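# Reassemble the aquarium canister filter and leave it upright

## Task

Reassemble the aquarium filter: seat both trays fully down inside the canister, fit the rubber ring into the groove on the canister rim, and mount the head so both latches hook onto the canister with their levers raised. The filter must end up standing upright.

## Robot and tools

Robot: two seven-joint arms, left_arm and right_arm, each ending in a two-finger parallel gripper. In the scene frame the origin sits at table-top height midway between the arms; +x points out over the table, +y toward left_arm, +z up. Arm names do not match image sides. Calibrated bases: left_arm at (+0.040, +0.402, +0.031) m, right_arm at (+0.026, -0.389, +0.031) m, both turned only slightly about z. Each arm's hand poses, targets and offsets use its own base frame; fixed cameras and the table use the scene frame.

Gripper geometry: fingers point along the gripper's +z, and the pads open and close along its y. end_effector_position is the spot between the pads when shut; fingertips extend about 19 mm past it when closed, 6 mm when fully open. Reported positions and orientations can be off by a few centimetres, more at long reach.

execute_actions(actions, cameras): actions is a list of actions; each action is a table of at most 15 rows, one row per 1/30 s step; a short table repeats its final row to fill 15 steps. Every row is one flat list of 16 numbers in [-1, 1] covering both arms, even if one is idle: left dx, dy, dz, rx, ry, rz, left gripper position, left gripper speed, then the same eight for the right arm. dx..rz are an offset (not a pose) from that arm's Hand target as it stood when the action began, along that arm's base axes; 1.0 equals 0.6 m or 180 degrees; rx, ry, rz form one rotation vector, turning about the Hand target's position. Each row is measured from the action's start, not from the row before; the next action starts from the new Hand target, so a repeated offset keeps moving the arm. Six zeros re-request the current Hand target. Translations longer than 1.0 get shortened along their line. Images appear only if actions is empty or cameras names them (["all"], a list of names, [] for none).

Gripper numbers are absolute, not offsets: position +1 is fully open (85 mm), 0 about 45 mm, -1 shut; the scale is uneven, so trust position_measured_pct (roughly 50 - 50 x position). speed -1, 0, +1 gives about 20, 85, 150 mm/s. Grippers start open. Grip force grows with closing speed and with asking about a centimetre narrower than the part: roughly 100 N per pad slow, 120-135 N at 0, up to about 245 N fast from a wider start. A slow close ending within about 1 mm of the part gives a weak grip (status 3). To release, ask a few mm wider than the part. To leave a gripper alone, resend its last position and speed; 0 is a real command.

move(target, speed, blend, blocking, cameras): target is one 16-number row or a list of up to 15 rows, same layout; every row is an offset from the Hand targets at the move's start, not from the previous row. The gripper travels a straight line; nothing avoids obstacles or the other arm. speed is m/s, 0.002 to 0.5 (default 0.25), one value or one per target; turning is capped at twice that in rad/s and 0.873 rad/s. blend in metres rounds corners (0 = stop at each). A move lasts 0.5 to 10 s. blocking=false returns after about 0.5 s while it continues. The result adds a move: line (done, off_target, moving, held, fault) and limits (paced = pose clipped, held = steps withheld).

wait(seconds 0 to 10) lets time pass holding commands. stop brakes a running move; fingers continue. zoom_image(camera, region [x0, y0, x1, y1], at most 504 by 504 px) enlarges the newest image of that camera. clear_fault(arm) clears a reported torque fault. finished_scene(scene) ends the current scene, given its number; it cannot be undone.

Cameras: cam_head_left, cam_head_right, cam_high, cam_low, cam_left_wrist, cam_right_wrist, all 896x504. Wrist depth gives a 7 x 7 grid of median distances in mm (164 to 4000, - for none); clear objects do not register.

Reading results: Hand target is the last commanded pose after clipping; the gripper often rests a bit short, and only a new command (even zeros) pushes again; add the missing distance if needed. object_status: 0 moving, 1 blocked opening, 2 stopped on something before the requested spot (firm grip), 3 reached the requested spot or pads met (empty or soft grip). motor_current_ma near 1000 after a firm stop, near 0 in air. A reading of 98 or more means pads touch each other. Joint torques are in joint order, positive toward larger angles. Flange force is the outside force in gripper axes, including held weight, with some error. Step readings list intermediate positions for action calls only.

Limits and cautions: orientation commands are clipped to within 32 degrees of the measured orientation per step, and a big wrist turn may swing the elbow. Joint speeds are capped at 1.39 rad/s (first four joints) and 1.22 rad/s (last three). Arms are stiff: a target a few mm beyond firm contact presses very hard; to end a press, command the target back past the gripper. Fast moves hit harder and stray more. Torque limits are 104.5 N m for the first four joints and 51.3 N m for the rest; exceeding one, or a joint straying more than 5 degrees, stops the arm until clear_fault. A clearance check may hold commands that bring the arms close, but contact is still possible; any moderate collision between arms, including a gripper closing on the other's fingers, can end the scene as failed. Motors heat when holding loads, stretching out or pushing unreachable poses; MOTOR HOT shows at 60 °C, and at 75 °C the arm sinks and stops for 30 to 60 s. The scene keeps running while you think. Do not drop parts, release them while moving, slam or hard-push anything, squeeze parts still resting on the table, or let anything fall or be left off the table. Parts may be nudged by outside pushes now and then.

Each tool is called after "Emit:" by a JSON object that holds its "name" and its "arguments".

## Session

Emit:
{"name": "execute_actions", "arguments": {"actions": []}}

Scene clock: 0.00 s.
left_arm: end_effector_position=(+0.6481, -0.0937, +0.1399) position_measured_pct=0.0 object_status=3 motor_current_ma=0 end_effector_quat_wxyz=(+0.537, +0.539, -0.432, +0.484) | right_arm: end_effector_position=(+0.3947, -0.3412, +0.1968) position_measured_pct=0.0 object_status=3 motor_current_ma=0 end_effector_quat_wxyz=(-0.131, +0.720, +0.680, +0.050)
Joint positions: left_arm=[-0.452 1.499 0.26 0.763 1.173 1.73 2.642] | right_arm=[0.647 0.792 0.197 1.069 -0.241 1.558 0.783]
Joint velocities: within noise
Joint torques (N m): no reading
Flange force (N): no reading
Wrist depth (mm): cam_left_wrist=[3603 3565 3527 3527 3490 3282 3315 / 3643 3565 3453 3435 3400 3400 1120 / 3603 3508 3383 3435 3453 3250 3299 / 3508 3508 3418 3453 3349 1174 3315 / 3508 3527 3400 3383 3383 3299 3188 / 3471 3527 3366 3383 3219 3315 3250 / 3383 835 991 1118 1308 2411 2921] | cam_right_wrist=[457 447 437 426 417 407 399 / 445 436 426 416 407 399 391 / 435 424 415 406 398 390 382 / 424 414 405 398 389 381 375 / 413 405 397 388 381 374 366 / 404 395 387 381 372 366 359 / 396 386 379 371 365 358 352]
Hand target: left_arm +0.6481, -0.0937, +0.1399; +0.537, +0.539, -0.432, +0.484 | right_arm +0.3947, -0.3412, +0.1968; -0.131, +0.720, +0.680, +0.050
Tool commands: left_gripper/position=+1.0 left_gripper/speed=+1.0 right_gripper/position=+1.0 right_gripper/speed=+1.0

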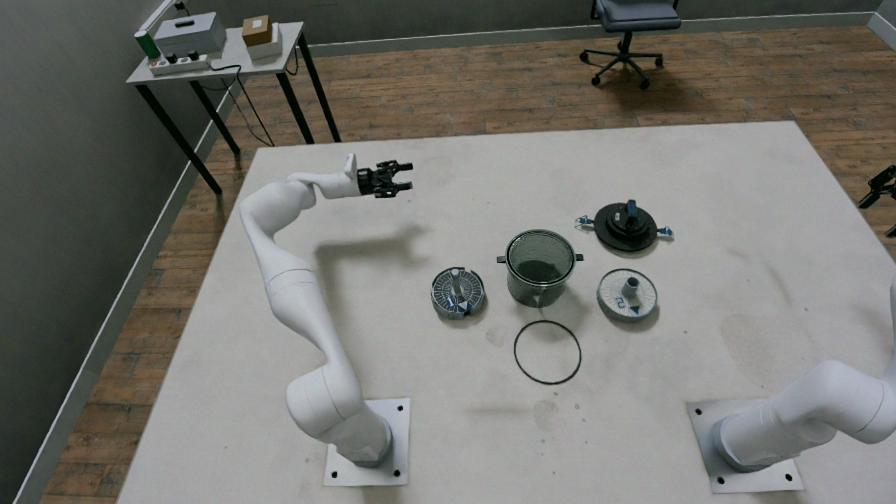

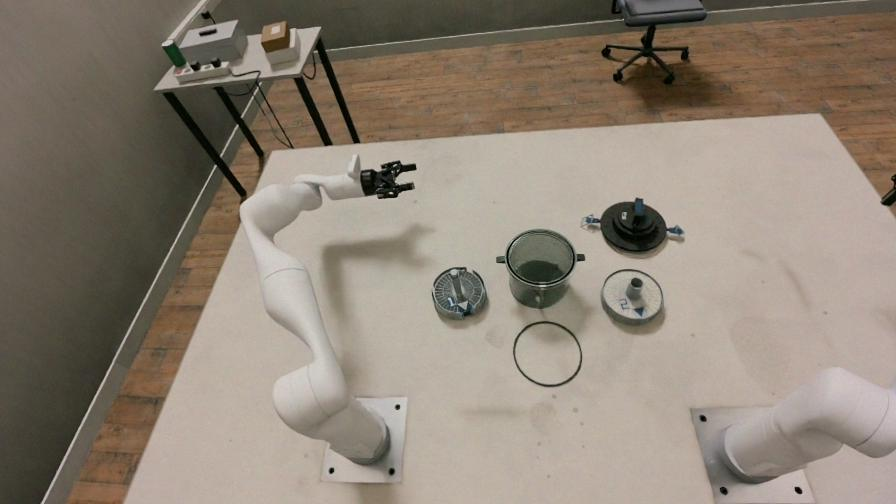

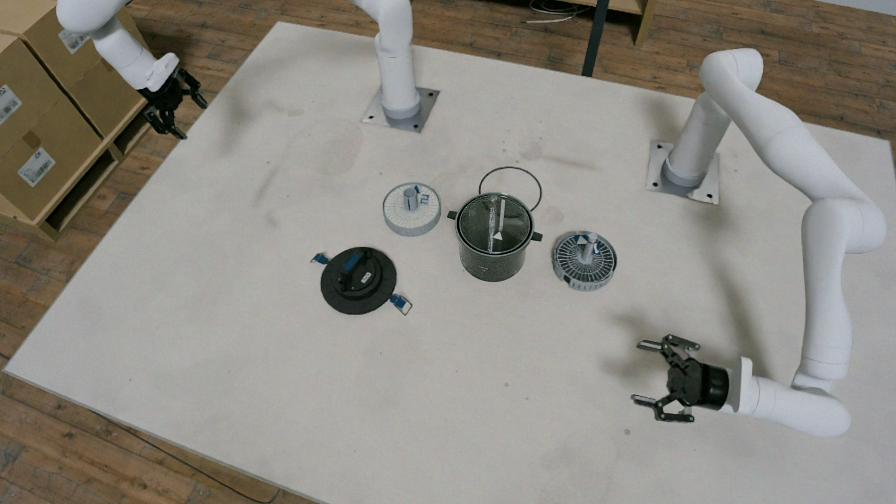

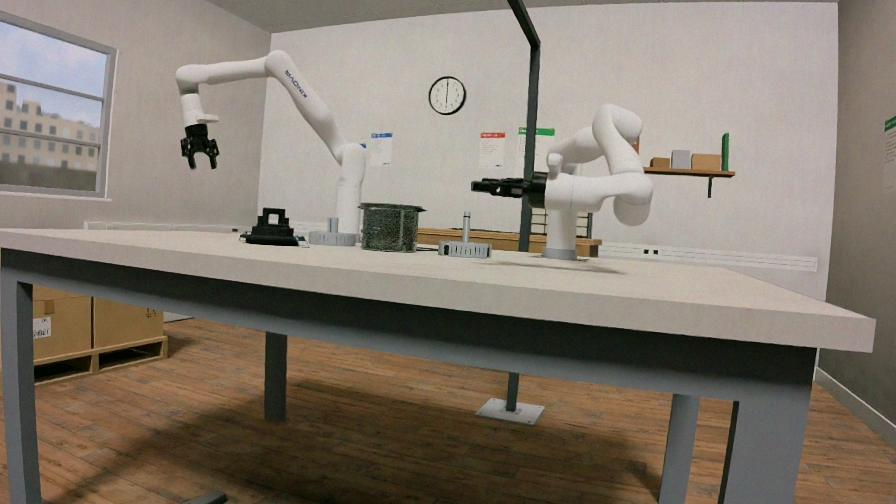

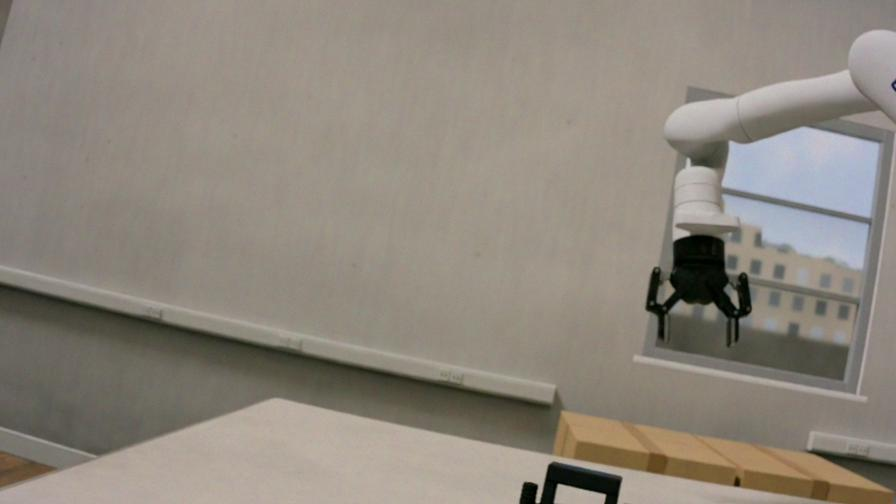

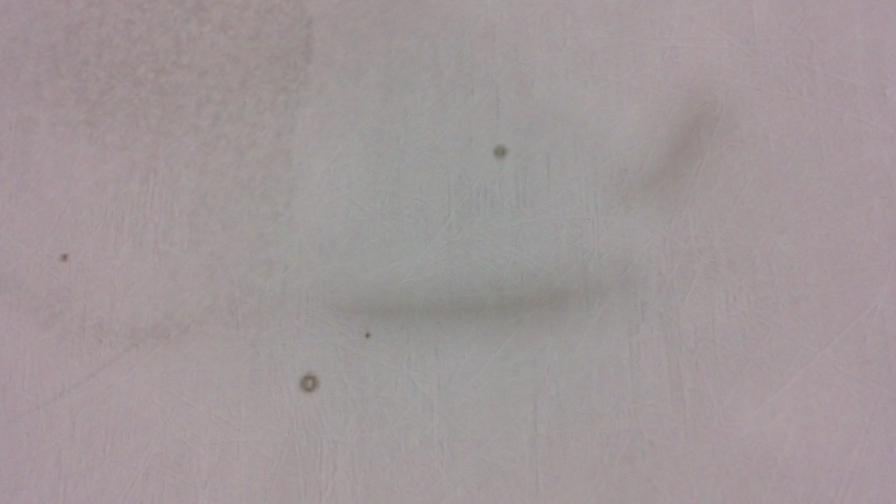

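Emit:
{"name": "zoom_image", "arguments": {"camera": "cam_head_left", "region": [420, 180, 690, 400]}}

Emit:
{"name": "zoom_image", "arguments": {"camera": "cam_high", "region": [300, 150, 640, 330]}}

Emit:
{"name": "zoom_image", "arguments": {"camera": "cam_low", "region": [220, 180, 520, 280]}}

Emit:
{"name": "zoom_image", "arguments": {"camera": "cam_head_right", "region": [420, 180, 690, 400]}}

Scaled by 1.867 from the camera's 896x504 image, which has a finer 1280x720 frame.

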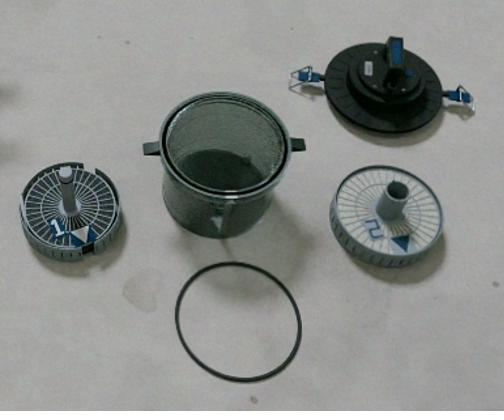

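Scaled by 1.482 from the camera's 896x504 image, which has a finer 1280x720 frame.

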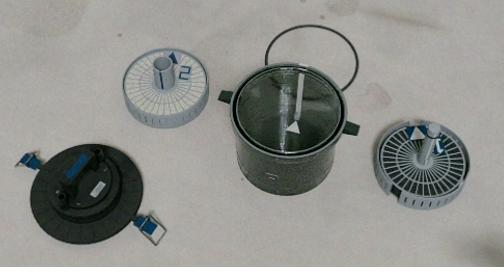

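Scaled by 1.680 from the camera's 896x504 image, which has a finer 1280x720 frame.

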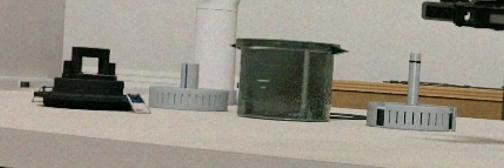

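Scaled by 1.867 from the camera's 896x504 image, which has a finer 1280x720 frame.

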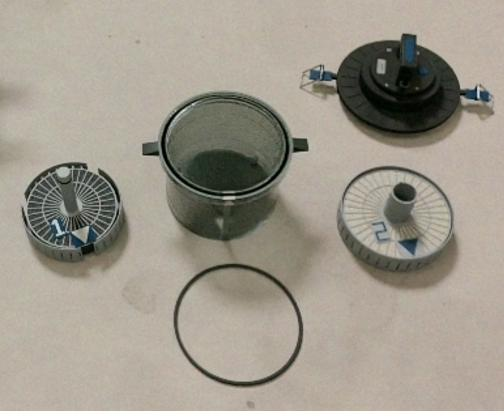

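Emit:
{"name": "move", "arguments": {"target": [[-0.08,-0.0933,0.35,0.2573,-0.0135,-0.027,1,1,0,0,0,0,0,0,1,1],[-0.4985,-0.4938,0.4668,0.5147,-0.0269,-0.054,1,1,0,0,0,0,0,0,1,1]], "blend": 0.05, "speed": 0.2, "cameras": ["cam_left_wrist","cam_head_left"]}}

Scene clock: 68.77 s.
left_arm: end_effector_position=(+0.3490, -0.3900, +0.4200) position_measured_pct=0.0 object_status=3 motor_current_ma=0 end_effector_quat_wxyz=(+0.000, +0.707, -0.707, +0.000) | right_arm: end_effector_position=(+0.3947, -0.3412, +0.1968) position_measured_pct=0.0 object_status=3 motor_current_ma=0 end_effector_quat_wxyz=(-0.131, +0.720, +0.680, +0.050)
Joint positions: left_arm=[0.821 0.553 -0.069 0.732 0.038 1.857 3.915] | right_arm=[0.647 0.792 0.197 1.069 -0.241 1.558 0.783]
Joint torques (N m): left_arm=[0.94 -20.24 0.66 -7 0.13 0.05 -0.05] | right_arm=[0.35 -22.05 1.07 -8.46 -0.24 1.02 -0.07]
Flange force (N): left_arm=[8.2 -9.7 -9.4] | right_arm=[2.5 -2.6 3.2]
Wrist depth (mm): cam_left_wrist=[593 594 594 561 562 593 591 / 590 593 591 589 590 594 591 / 593 594 592 592 591 592 595 / 591 591 591 593 590 594 592 / 589 591 590 593 590 593 593 / 590 591 590 593 593 594 595 / 590 594 594 593 590 593 592] | cam_right_wrist=[455 446 436 427 416 408 400 / 444 434 427 417 407 399 391 / 434 424 416 407 398 390 383 / 423 415 406 398 388 382 374 / 413 405 397 389 381 374 366 / 404 395 388 380 373 365 358 / 396 386 379 371 365 358 351]
Hand target: left_arm +0.3490, -0.3900, +0.4200; +0.000, +0.707, -0.707, +0.000 | right_arm +0.3947, -0.3412, +0.1968; -0.131, +0.720, +0.680, +0.050
Off the commanded pose: left_arm 0.000 m, 0 deg | right_arm 0.000 m, 0 deg.
move: done
Images, in order (width x height): cam_head_left 896x504, cam_left_wrist 896x504.

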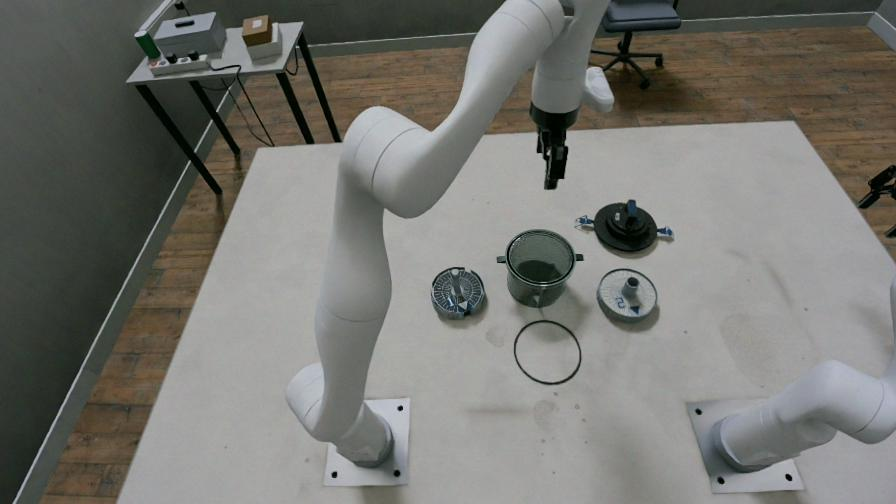

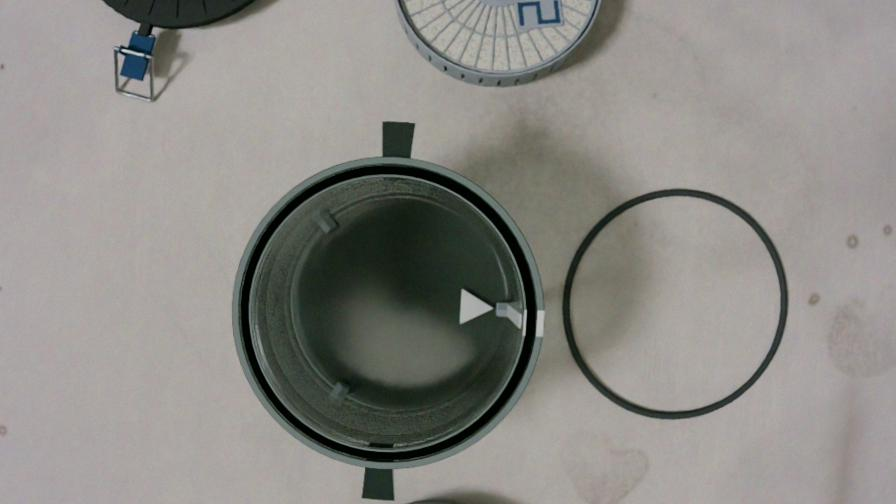

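Emit:
{"name": "move", "arguments": {"target": [[0,0,0,0,0,-0.5,1,1,0,0,0,0,0,0,1,1],[0,0,0,0,0,-1,1,1,0,0,0,0,0,0,1,1]], "blend": 0.05, "speed": 0.3, "cameras": ["cam_left_wrist"]}}

Scene clock: 102.80 s.
left_arm: end_effector_position=(+0.3490, -0.3900, +0.4200) position_measured_pct=0.0 object_status=3 motor_current_ma=0 end_effector_quat_wxyz=(+0.000, +0.707, +0.707, +0.000) | right_arm: end_effector_position=(+0.3947, -0.3412, +0.1968) position_measured_pct=0.0 object_status=3 motor_current_ma=0 end_effector_quat_wxyz=(-0.131, +0.720, +0.680, +0.050)
Joint positions: left_arm=[0.584 0.585 0.542 0.745 -0.302 1.868 0.959] | right_arm=[0.647 0.792 0.197 1.069 -0.241 1.558 0.783]
Joint torques (N m): left_arm=[0.94 -19.93 2.59 -6.42 0.06 0 -0.13] | right_arm=[0.33 -22.07 1.04 -8.42 -0.22 1.02 -0.06]
Flange force (N): left_arm=[-7.9 9.1 -9.3] | right_arm=[2.3 -2.4 3.0]
Wrist depth (mm): cam_left_wrist=[598 596 596 564 595 592 591 / 595 594 596 565 592 592 593 / 597 594 593 591 593 591 590 / 593 594 594 596 590 595 593 / 593 590 591 594 589 593 590 / 589 592 590 594 590 589 591 / 591 591 590 590 590 592 587] | cam_right_wrist=[456 447 436 426 417 408 400 / 446 436 425 416 407 398 391 / 435 424 414 406 398 390 383 / 424 414 406 398 388 382 374 / 413 404 395 389 381 373 367 / 404 396 388 380 372 365 359 / 396 387 379 372 366 358 352]
Hand target: left_arm +0.3490, -0.3900, +0.4200; +0.000, +0.707, +0.707, +0.000 | right_arm +0.3947, -0.3412, +0.1968; -0.131, +0.720, +0.680, +0.050
Off the commanded pose: left_arm 0.000 m, 0 deg | right_arm 0.000 m, 0 deg.
move: done
Images, in order (width x height): cam_left_wrist 896x504.

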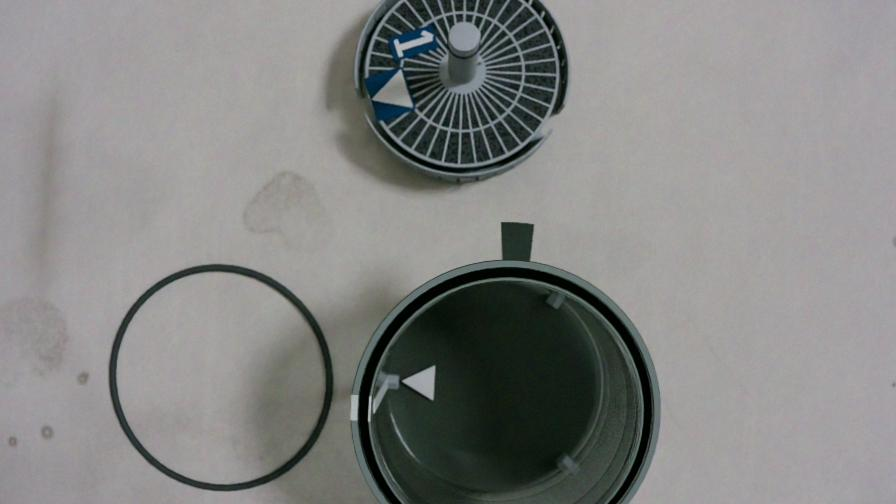

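Emit:
{"name": "move", "arguments": {"target": [0.0167,0.1967,-0.3667,0,0,0,1,1,0,0,0,0,0,0,1,1], "speed": 0.2, "cameras": ["cam_left_wrist"]}}

Scene clock: 165.97 s.
left_arm: end_effector_position=(+0.3590, -0.2720, +0.1999) position_measured_pct=0.0 object_status=3 motor_current_ma=0 end_effector_quat_wxyz=(+0.000, +0.707, +0.707, +0.000) | right_arm: end_effector_position=(+0.3947, -0.3412, +0.1968) position_measured_pct=0.0 object_status=3 motor_current_ma=0 end_effector_quat_wxyz=(-0.131, +0.720, +0.680, +0.050)
Joint positions: left_arm=[0.254 0.47 0.5 1.668 -0.25 1.069 0.83] | right_arm=[0.647 0.792 0.197 1.069 -0.241 1.558 0.783]
Joint torques (N m): left_arm=[0.89 -16.41 2.71 -5.83 0.07 -0.25 -0.03] | right_arm=[0.34 -22.08 1.05 -8.43 -0.23 1.04 -0.07]
Flange force (N): left_arm=[-3.1 7.2 -3.3] | right_arm=[2.4 -2.4 3.2]
Wrist depth (mm): cam_left_wrist=[378 377 377 376 376 375 375 / 378 376 366 347 375 375 374 / 376 375 346 347 347 375 375 / 377 377 344 345 347 375 374 / 375 375 345 346 346 374 374 / 374 374 375 345 374 373 372 / 374 375 374 372 374 373 373] | cam_right_wrist=[457 446 437 426 416 408 400 / 446 434 426 416 407 399 391 / 434 424 416 407 398 390 382 / 424 414 406 398 389 382 374 / 412 404 396 389 380 374 367 / 404 396 388 381 372 365 358 / 395 386 379 372 365 358 352]
Hand target: left_arm +0.3590, -0.2720, +0.1999; +0.000, +0.707, +0.707, +0.000 | right_arm +0.3947, -0.3412, +0.1968; -0.131, +0.720, +0.680, +0.050
Off the commanded pose: left_arm 0.000 m, 0 deg | right_arm 0.000 m, 0 deg.
move: done
Images, in order (width x height): cam_left_wrist 896x504.

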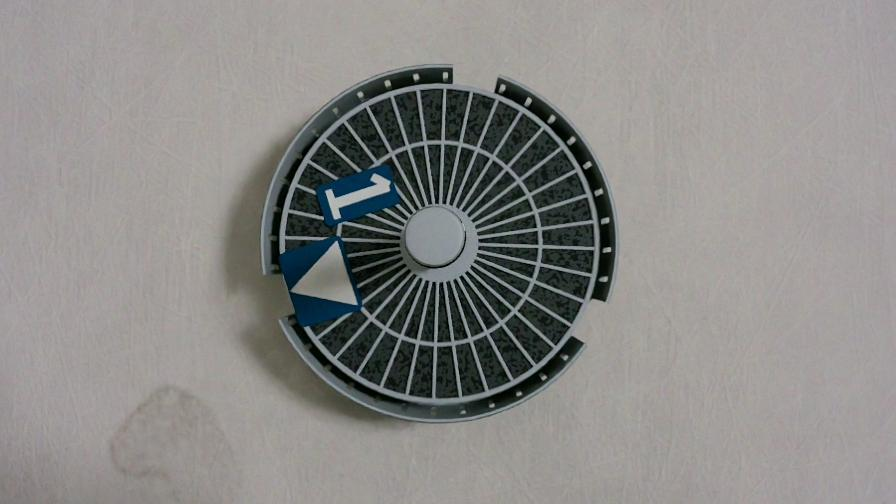

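Emit:
{"name": "move", "arguments": {"target": [[0,0,0,0,0,0,1,1,0.03,0.25,0.3053,-0.0817,-0.0365,0.0181,1,1],[0,0,0,0,0,0,1,1,0.0528,0.7315,0.3053,-0.0817,-0.0365,0.0181,1,1]], "speed": 0.2, "blend": 0.05, "cameras": ["cam_right_wrist","cam_high"]}}

Scene clock: 210.10 s.
left_arm: end_effector_position=(+0.3590, -0.2720, +0.1999) position_measured_pct=0.0 object_status=3 motor_current_ma=0 end_effector_quat_wxyz=(+0.000, +0.707, +0.707, +0.000) | right_arm: end_effector_position=(+0.4264, +0.0976, +0.3800) position_measured_pct=0.0 object_status=3 motor_current_ma=0 end_effector_quat_wxyz=(+0.000, +0.707, +0.707, +0.000)
Joint positions: left_arm=[0.254 0.47 0.5 1.668 -0.25 1.069 0.83] | right_arm=[-0.284 0.295 0.003 1.263 -0.001 1.584 -0.28]
Joint torques (N m): left_arm=[0.97 -16.4 2.73 -5.81 0.07 0.01 -0.04] | right_arm=[0.38 -14.82 0.1 -9.3 0.04 0.13 -0.02]
Flange force (N): left_arm=[-2.7 6.9 -2.7] | right_arm=[0.3 -1.4 1.7]
Wrist depth (mm): cam_left_wrist=[376 377 376 377 376 375 375 / 377 376 367 348 376 375 374 / 377 376 346 347 348 375 375 / 375 376 346 345 346 374 374 / 376 375 347 345 346 374 372 / 375 373 374 346 375 374 373 / 375 374 374 374 374 373 373] | cam_right_wrist=[562 560 558 556 555 553 550 / 560 560 557 555 554 552 549 / 561 559 526 553 553 552 550 / 561 560 525 525 554 529 548 / 559 559 526 552 553 497 527 / 559 557 556 553 553 496 527 / 559 557 553 553 552 528 548]
Hand target: left_arm +0.3590, -0.2720, +0.1999; +0.000, +0.707, +0.707, +0.000 | right_arm +0.4264, +0.0977, +0.3800; +0.000, +0.707, +0.707, +0.000
Off the commanded pose: left_arm 0.000 m, 0 deg | right_arm 0.000 m, 0 deg.
move: done
Images, in order (width x height): cam_high 896x504, cam_right_wrist 896x504.

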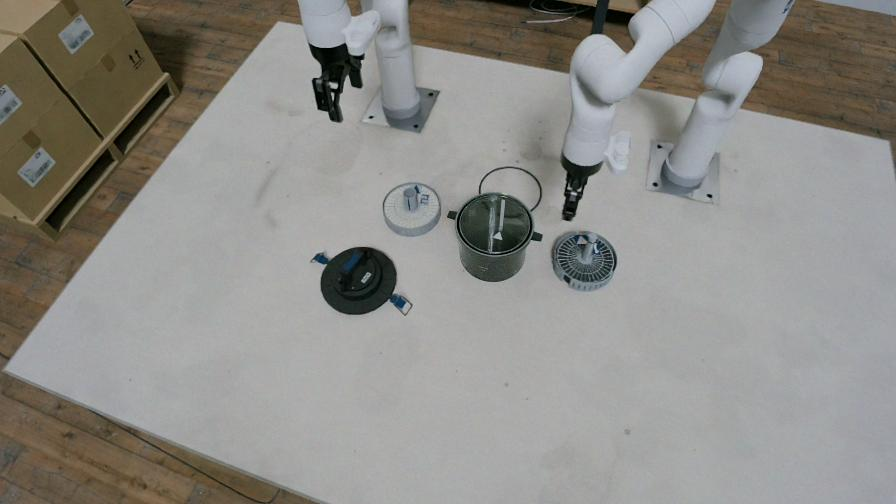

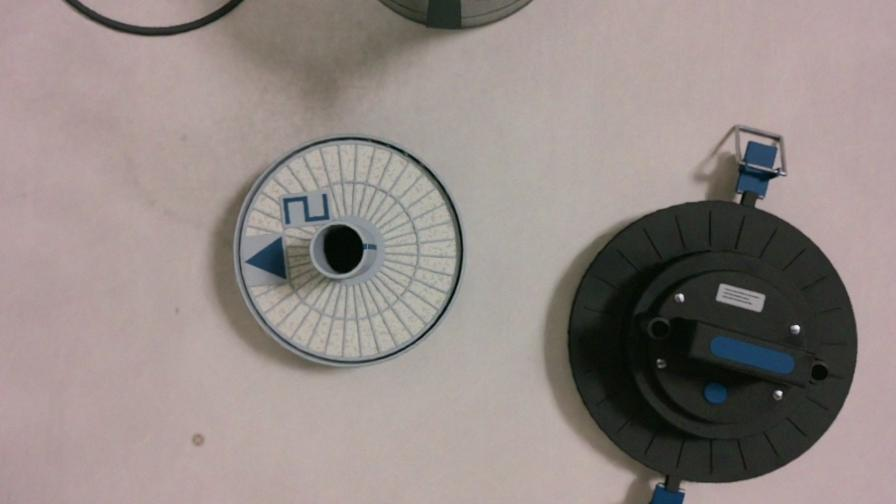

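Emit:
{"name": "zoom_image", "arguments": {"camera": "cam_right_wrist", "region": [560, 100, 896, 504]}}

Emit:
{"name": "zoom_image", "arguments": {"camera": "cam_right_wrist", "region": [220, 120, 480, 380]}}

Emit:
{"name": "zoom_image", "arguments": {"camera": "cam_high", "region": [300, 220, 430, 330]}}

Scaled by 1.248 from the camera's 896x504 image, which has a finer 1280x720 frame.

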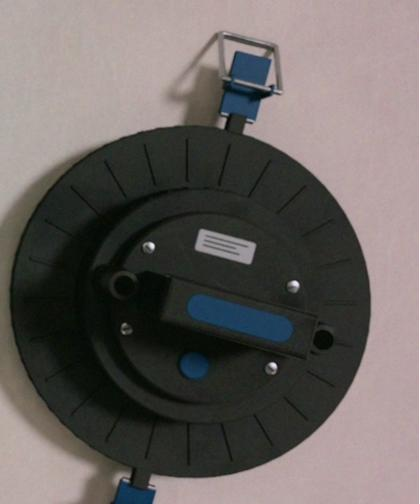

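Scaled by 1.938 from the camera's 896x504 image, which has a finer 1280x720 frame.

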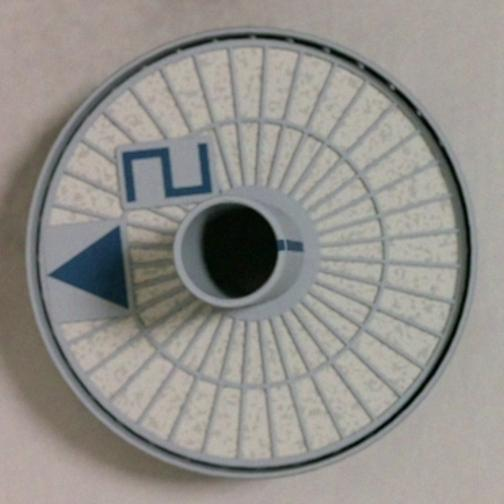

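Scaled by 3.877 from the camera's 896x504 image, which has a finer 1280x720 frame.

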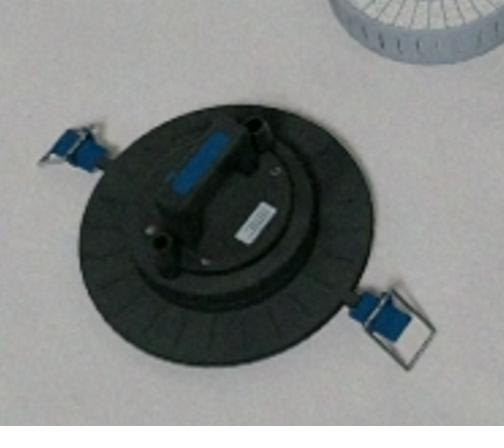

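Emit:
{"name": "move", "arguments": {"target": [0,0,0,0,0,0,1,1,-0.1315,0.0147,-0.2517,0,0,0,1,1], "speed": 0.2, "cameras": ["cam_right_wrist"]}}

Scene clock: 264.27 s.
left_arm: end_effector_position=(+0.3590, -0.2720, +0.1999) position_measured_pct=0.0 object_status=3 motor_current_ma=0 end_effector_quat_wxyz=(+0.000, +0.707, +0.707, +0.000) | right_arm: end_effector_position=(+0.3475, +0.1065, +0.2291) position_measured_pct=0.0 object_status=3 motor_current_ma=0 end_effector_quat_wxyz=(+0.000, +0.707, +0.707, +0.000)
Joint positions: left_arm=[0.254 0.47 0.5 1.668 -0.25 1.069 0.83] | right_arm=[-0.334 0.215 -0.038 1.873 0.009 1.054 -0.375]
Joint torques (N m): left_arm=[0.99 -16.4 2.79 -5.86 0.06 -0.01 -0.04] | right_arm=[0.38 -12.21 -0.07 -8.84 0.02 0.04 -0.03]
Flange force (N): left_arm=[-2.6 6.8 -2.6] | right_arm=[-0.3 -2.8 2.6]
Wrist depth (mm): cam_left_wrist=[377 376 376 376 376 377 376 / 376 375 367 347 375 375 375 / 376 377 345 347 346 373 374 / 375 376 345 345 346 374 375 / 376 375 346 346 346 374 373 / 374 374 374 346 373 374 373 / 375 375 374 375 373 374 372] | cam_right_wrist=[410 408 408 406 404 403 402 / 408 408 406 405 404 403 401 / 409 408 407 373 374 402 401 / 409 407 407 374 372 402 401 / 409 407 405 374 373 401 379 / 407 406 406 373 374 401 378 / 408 407 406 404 402 401 378]
Hand target: left_arm +0.3590, -0.2720, +0.1999; +0.000, +0.707, +0.707, +0.000 | right_arm +0.3475, +0.1065, +0.2290; +0.000, +0.707, +0.707, +0.000
Off the commanded pose: left_arm 0.000 m, 0 deg | right_arm 0.000 m, 0 deg.
move: done
Images, in order (width x height): cam_right_wrist 896x504.

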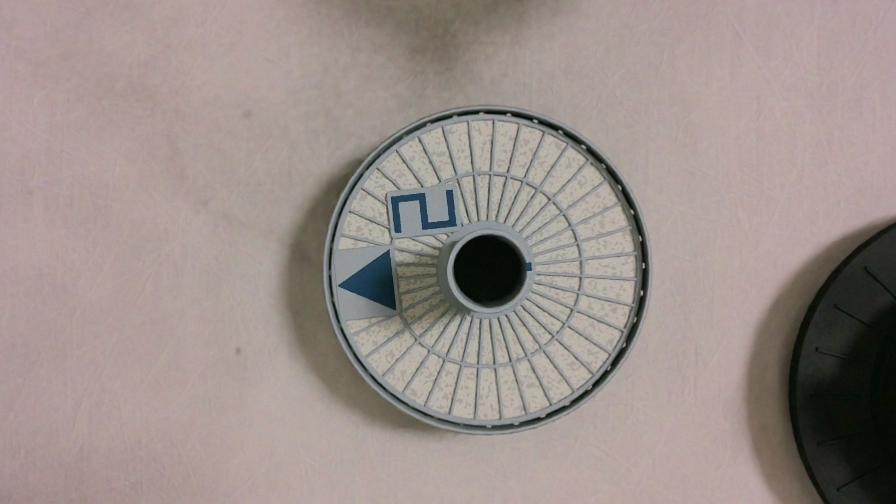

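Emit:
{"name": "move", "arguments": {"target": [0,0,0,0,0,0,1,1,0,0,0,0,0,0.5,1,1], "speed": 0.3, "cameras": ["cam_right_wrist"]}}

Scene clock: 280.10 s.
left_arm: end_effector_position=(+0.3590, -0.2720, +0.1999) position_measured_pct=0.0 object_status=3 motor_current_ma=0 end_effector_quat_wxyz=(+0.000, +0.707, +0.707, +0.000) | right_arm: end_effector_position=(+0.3475, +0.1065, +0.2290) position_measured_pct=0.0 object_status=3 motor_current_ma=0 end_effector_quat_wxyz=(+0.000, +0.000, +1.000, +0.000)
Joint positions: left_arm=[0.254 0.47 0.5 1.668 -0.25 1.069 0.83] | right_arm=[-0.139 0.225 -0.276 1.866 0.07 1.06 1.129]
Joint torques (N m): left_arm=[0.95 -16.35 2.74 -5.79 0.06 0 -0.05] | right_arm=[0.35 -11.95 -0.49 -8.4 0.05 0.21 -0.05]
Flange force (N): left_arm=[-2.7 6.9 -2.7] | right_arm=[2.1 -0.1 2.0]
Wrist depth (mm): cam_left_wrist=[378 377 377 376 376 375 375 / 378 375 367 347 376 374 375 / 376 376 346 346 346 375 374 / 376 376 345 345 347 374 374 / 375 375 347 346 346 374 374 / 375 374 373 346 374 374 373 / 375 375 374 374 373 371 372] | cam_right_wrist=[409 408 407 407 405 404 403 / 410 407 408 406 404 403 403 / 409 408 406 405 404 403 403 / 408 407 406 404 375 402 401 / 408 407 405 374 371 371 400 / 407 407 406 373 372 371 400 / 407 406 404 373 372 370 400]
Hand target: left_arm +0.3590, -0.2720, +0.1999; +0.000, +0.707, +0.707, +0.000 | right_arm +0.3475, +0.1065, +0.2290; +0.000, +0.000, +1.000, +0.000
Off the commanded pose: left_arm 0.000 m, 0 deg | right_arm 0.000 m, 0 deg.
move: done
Images, in order (width x height): cam_right_wrist 896x504.

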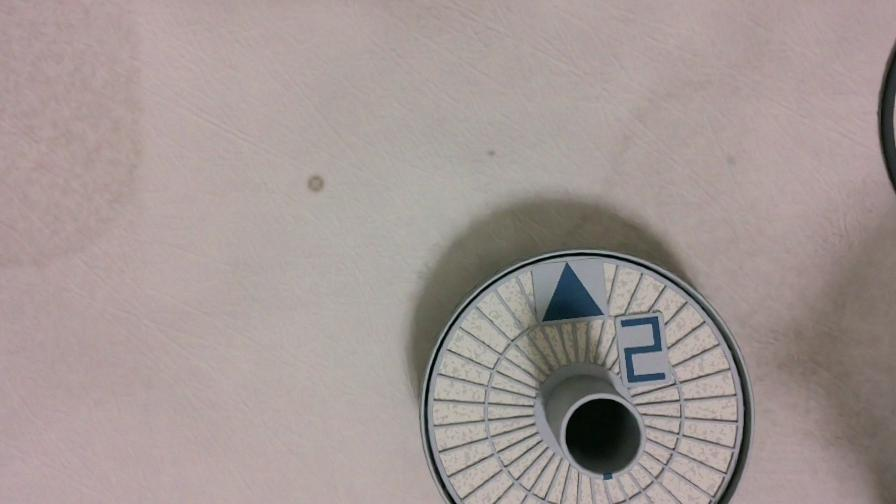

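Emit:
{"name": "move", "arguments": {"target": [0.0373,-0.3483,0.0818,0,0,0,1,1,0,-0.4275,0.1167,0,0,-0.5,1,1], "speed": 0.15, "cameras": ["cam_left_wrist"]}}

Scene clock: 322.83 s.
left_arm: end_effector_position=(+0.3814, -0.4810, +0.2490) position_measured_pct=0.0 object_status=3 motor_current_ma=0 end_effector_quat_wxyz=(+0.000, +0.707, +0.707, +0.000) | right_arm: end_effector_position=(+0.3475, -0.1500, +0.2990) position_measured_pct=0.0 object_status=3 motor_current_ma=0 end_effector_quat_wxyz=(+0.000, +0.707, +0.707, +0.000)
Joint positions: left_arm=[0.683 0.825 0.478 0.853 -0.345 1.526 1.038] | right_arm=[0.211 0.181 0.158 1.678 -0.03 1.285 0.376]
Joint torques (N m): left_arm=[0.84 -24.17 3.17 -6.74 0.06 -0.12 -0.02] | right_arm=[0.34 -11.95 0.26 -9.16 0.02 0.22 -0.13]
Flange force (N): left_arm=[-9.3 9.0 -5.0] | right_arm=[0.9 -1.7 2.2]
Wrist depth (mm): cam_left_wrist=[424 426 424 423 423 423 424 / 424 424 424 424 423 424 422 / 424 423 422 423 422 422 422 / 424 423 423 422 422 421 422 / 423 421 422 422 420 422 422 / 422 422 422 422 421 420 422 / 421 420 421 301 420 422 419] | cam_right_wrist=[480 479 477 476 474 474 472 / 481 477 476 476 474 472 470 / 479 478 476 475 473 472 472 / 479 478 476 474 473 472 470 / 478 478 476 473 473 471 470 / 478 477 475 474 472 471 469 / 478 477 475 474 471 470 469]
Hand target: left_arm +0.3814, -0.4810, +0.2490; +0.000, +0.707, +0.707, +0.000 | right_arm +0.3475, -0.1500, +0.2990; +0.000, +0.707, +0.707, +0.000
Off the commanded pose: left_arm 0.000 m, 0 deg | right_arm 0.000 m, 0 deg.
move: done
Images, in order (width x height): cam_left_wrist 896x504.

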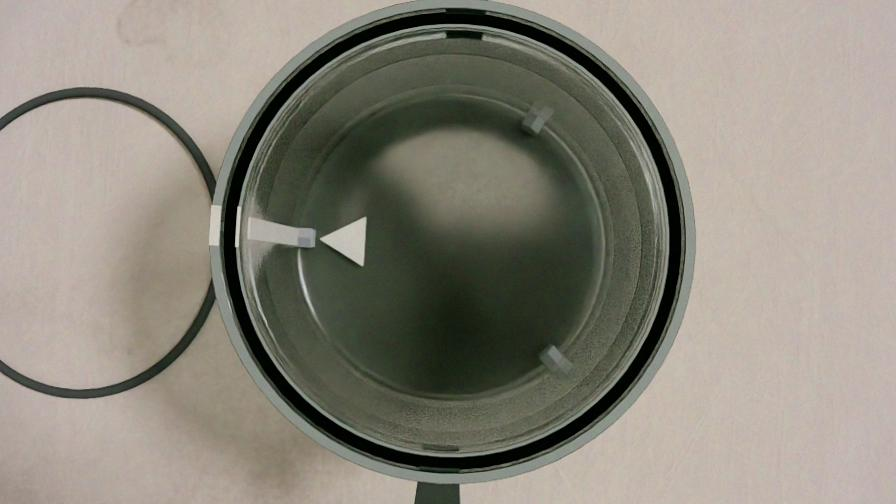

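Emit:
{"name": "move", "arguments": {"target": [[-0.0427,0.4583,-0.0817,0,0,0,0.4,1,0,0,0,0,0,0,1,1],[-0.0427,0.4583,-0.3283,0,0,0,0.4,1,0,0,0,0,0,0,1,1]], "speed": [0.2,0.08], "cameras": ["cam_left_wrist","cam_head_left","cam_high","cam_low"]}}

Scene clock: 381.10 s.
left_arm: end_effector_position=(+0.3558, -0.2060, +0.0521) position_measured_pct=29.9 object_status=3 motor_current_ma=0 end_effector_quat_wxyz=(+0.000, +0.707, +0.707, +0.000) | right_arm: end_effector_position=(+0.3475, -0.1500, +0.2990) position_measured_pct=0.0 object_status=3 motor_current_ma=0 end_effector_quat_wxyz=(+0.000, +0.707, +0.707, +0.000)
Joint positions: left_arm=[0.219 0.642 0.352 1.972 -0.38 0.592 0.826] | right_arm=[0.211 0.181 0.158 1.678 -0.03 1.285 0.376]
Joint torques (N m): left_arm=[1.03 -16.94 2.53 -2.76 0.07 -0.12 0.03] | right_arm=[0.35 -11.99 0.26 -9.17 0.05 0.21 -0.07]
Flange force (N): left_arm=[-1.4 7.6 -0.7] | right_arm=[1.1 -1.6 2.2]
Wrist depth (mm): cam_left_wrist=[229 229 229 229 229 228 228 / 229 229 229 228 228 228 228 / 229 229 229 228 228 228 227 / 228 229 199 199 227 227 228 / 228 228 199 199 199 227 228 / 228 199 198 199 199 199 227 / 228 199 198 198 199 198 227] | cam_right_wrist=[480 479 478 476 474 472 471 / 480 479 477 476 473 473 470 / 480 478 476 474 473 472 471 / 480 477 476 474 473 471 470 / 479 477 475 474 471 471 469 / 478 477 476 474 472 472 469 / 478 476 474 474 473 470 468]
Hand target: left_arm +0.3558, -0.2060, +0.0520; +0.000, +0.707, +0.707, +0.000 | right_arm +0.3475, -0.1500, +0.2990; +0.000, +0.707, +0.707, +0.000
Off the commanded pose: left_arm 0.000 m, 0 deg | right_arm 0.000 m, 0 deg.
move: done
Images, in order (width x height): cam_head_left 896x504, cam_high 896x504, cam_low 896x504, cam_left_wrist 896x504.

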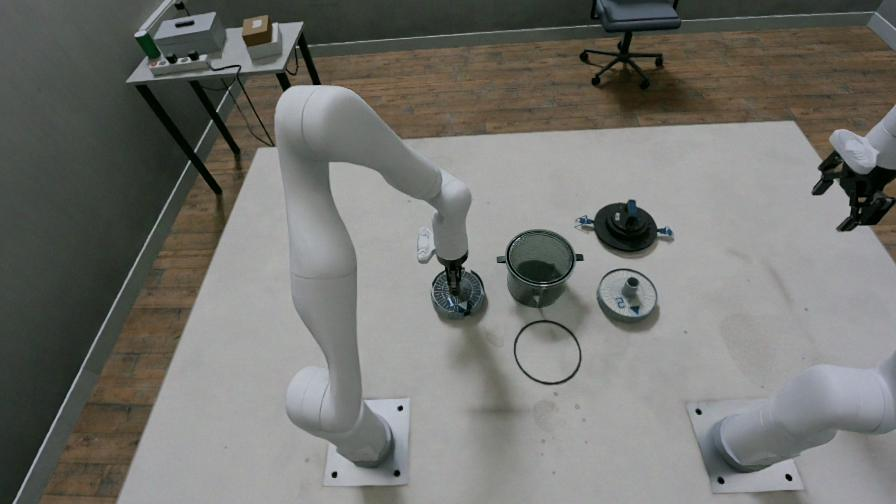

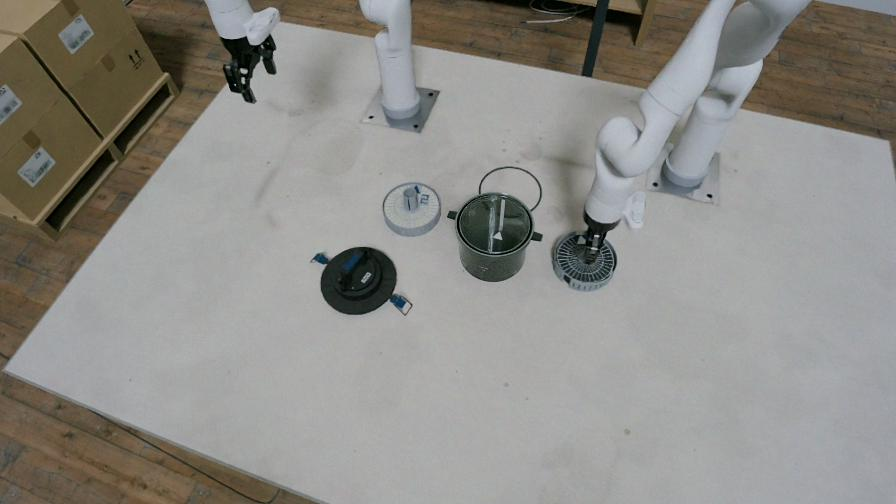

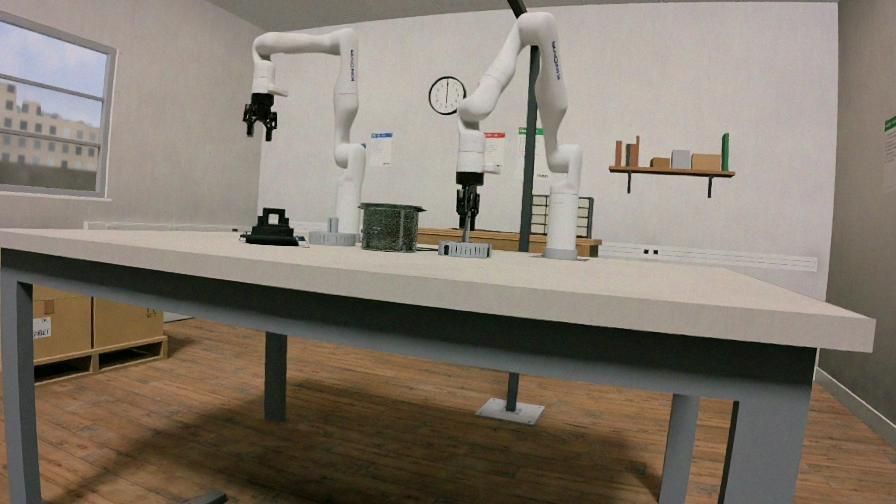

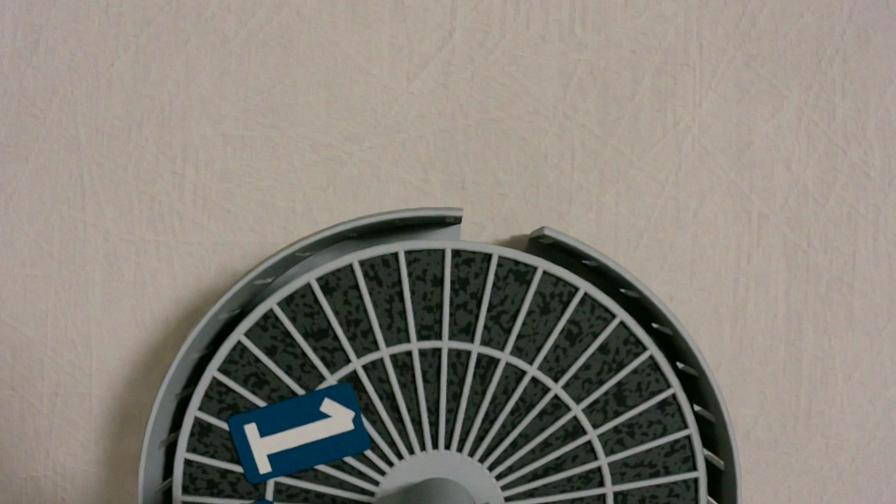

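Emit:
{"name": "zoom_image", "arguments": {"camera": "cam_low", "region": [400, 160, 540, 270]}}

Emit:
{"name": "zoom_image", "arguments": {"camera": "cam_high", "region": [540, 180, 650, 300]}}

Scaled by 3.600 from the camera's 896x504 image, which has a finer 1280x720 frame.

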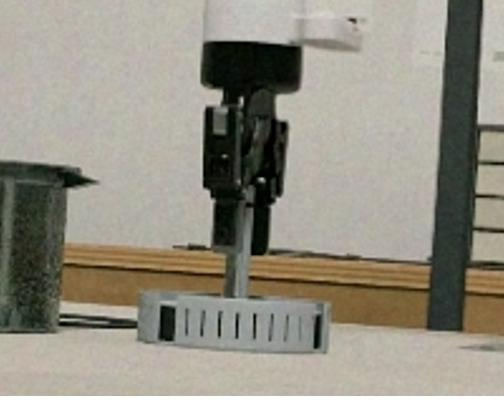

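Scaled by 4.200 from the camera's 896x504 image, which has a finer 1280x720 frame.

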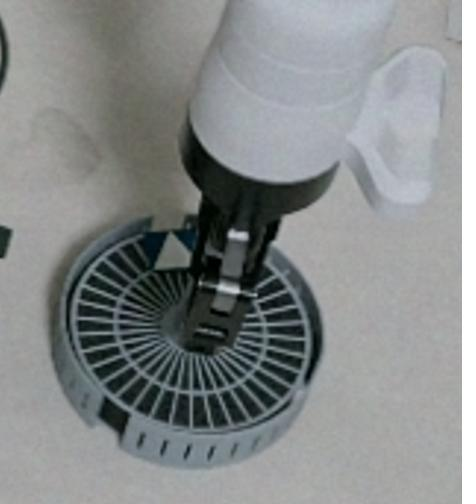

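Emit:
{"name": "move", "arguments": {"target": [0,0,0,0,0,0,-0.62,-1,0,0,0,0,0,0,1,1]}}

Emit:
{"name": "wait", "arguments": {"seconds": 1.0}}

Scene clock: 396.50 s.
left_arm: end_effector_position=(+0.3558, -0.2060, +0.0520) position_measured_pct=80.1 object_status=0 motor_current_ma=950 end_effector_quat_wxyz=(+0.000, +0.707, +0.707, +0.000) | right_arm: end_effector_position=(+0.3475, -0.1500, +0.2990) position_measured_pct=0.0 object_status=3 motor_current_ma=0 end_effector_quat_wxyz=(+0.000, +0.707, +0.707, +0.000)
Joint positions: left_arm=[0.219 0.642 0.352 1.972 -0.38 0.592 0.826] | right_arm=[0.211 0.181 0.158 1.678 -0.03 1.285 0.376]
Joint torques (N m): left_arm=[0.34 -12.78 1.37 -3.09 -0.26 -0.98 -0.01] | right_arm=[0.38 -11.96 0.22 -9.26 0.03 0.21 -0.08]
Flange force (N): left_arm=[-0.5 2.6 -12.6] | right_arm=[1.2 -1.9 2.5]
Wrist depth (mm): cam_left_wrist=[229 229 229 229 228 228 228 / 229 229 229 228 228 228 228 / 229 229 228 228 228 228 228 / 228 228 199 199 225 227 227 / 228 228 199 199 199 227 227 / 228 199 198 199 199 198 227 / 228 199 197 198 199 199 227] | cam_right_wrist=[481 478 478 477 473 473 470 / 479 478 477 475 475 472 471 / 478 478 476 475 474 471 471 / 480 477 475 474 473 472 470 / 480 476 476 474 473 471 470 / 478 476 475 473 472 472 469 / 477 477 475 473 471 471 469]
Hand target: left_arm +0.3558, -0.2060, +0.0520; +0.000, +0.707, +0.707, +0.000 | right_arm +0.3475, -0.1500, +0.2990; +0.000, +0.707, +0.707, +0.000
Off the commanded pose: left_arm 0.000 m, 0 deg | right_arm 0.000 m, 0 deg.
move: done

Scene clock: 397.50 s.
left_arm: end_effector_position=(+0.3558, -0.2060, +0.0520) position_measured_pct=80.5 object_status=2 motor_current_ma=1000 end_effector_quat_wxyz=(+0.000, +0.707, +0.707, +0.000) | right_arm: end_effector_position=(+0.3475, -0.1500, +0.2990) position_measured_pct=0.0 object_status=3 motor_current_ma=0 end_effector_quat_wxyz=(+0.000, +0.707, +0.707, +0.000)
Joint positions: left_arm=[0.219 0.642 0.352 1.972 -0.38 0.592 0.826] | right_arm=[0.211 0.181 0.158 1.678 -0.03 1.285 0.376]
Joint torques (N m): left_arm=[0.36 -12.61 1.3 -3.14 -0.28 -1.01 -0.02] | right_arm=[0.35 -11.99 0.24 -9.23 0.02 0.21 -0.05]
Flange force (N): left_arm=[-0.3 2.3 -13.2] | right_arm=[1.2 -1.8 2.4]
Wrist depth (mm): cam_left_wrist=[230 230 229 229 229 228 228 / 229 229 229 228 228 228 228 / 229 229 228 228 228 228 227 / 229 229 199 199 225 227 227 / 228 228 199 199 199 227 227 / 228 200 198 199 199 199 227 / 228 199 198 198 199 198 227] | cam_right_wrist=[480 479 478 476 474 472 472 / 480 478 476 476 474 473 470 / 479 478 476 475 473 472 471 / 479 478 476 474 473 473 470 / 478 477 475 474 472 471 470 / 478 476 475 474 473 471 469 / 478 476 474 472 472 471 470]
Hand target: left_arm +0.3558, -0.2060, +0.0520; +0.000, +0.707, +0.707, +0.000 | right_arm +0.3475, -0.1500, +0.2990; +0.000, +0.707, +0.707, +0.000
Tool commands: left_gripper/position=-0.62 left_gripper/speed=-1.0 right_gripper/position=+1.0 right_gripper/speed=+1.0
Off the commanded pose: left_arm 0.000 m, 0 deg | right_arm 0.000 m, 0 deg.
wait: 1.00 s; at rest by 0.17 s


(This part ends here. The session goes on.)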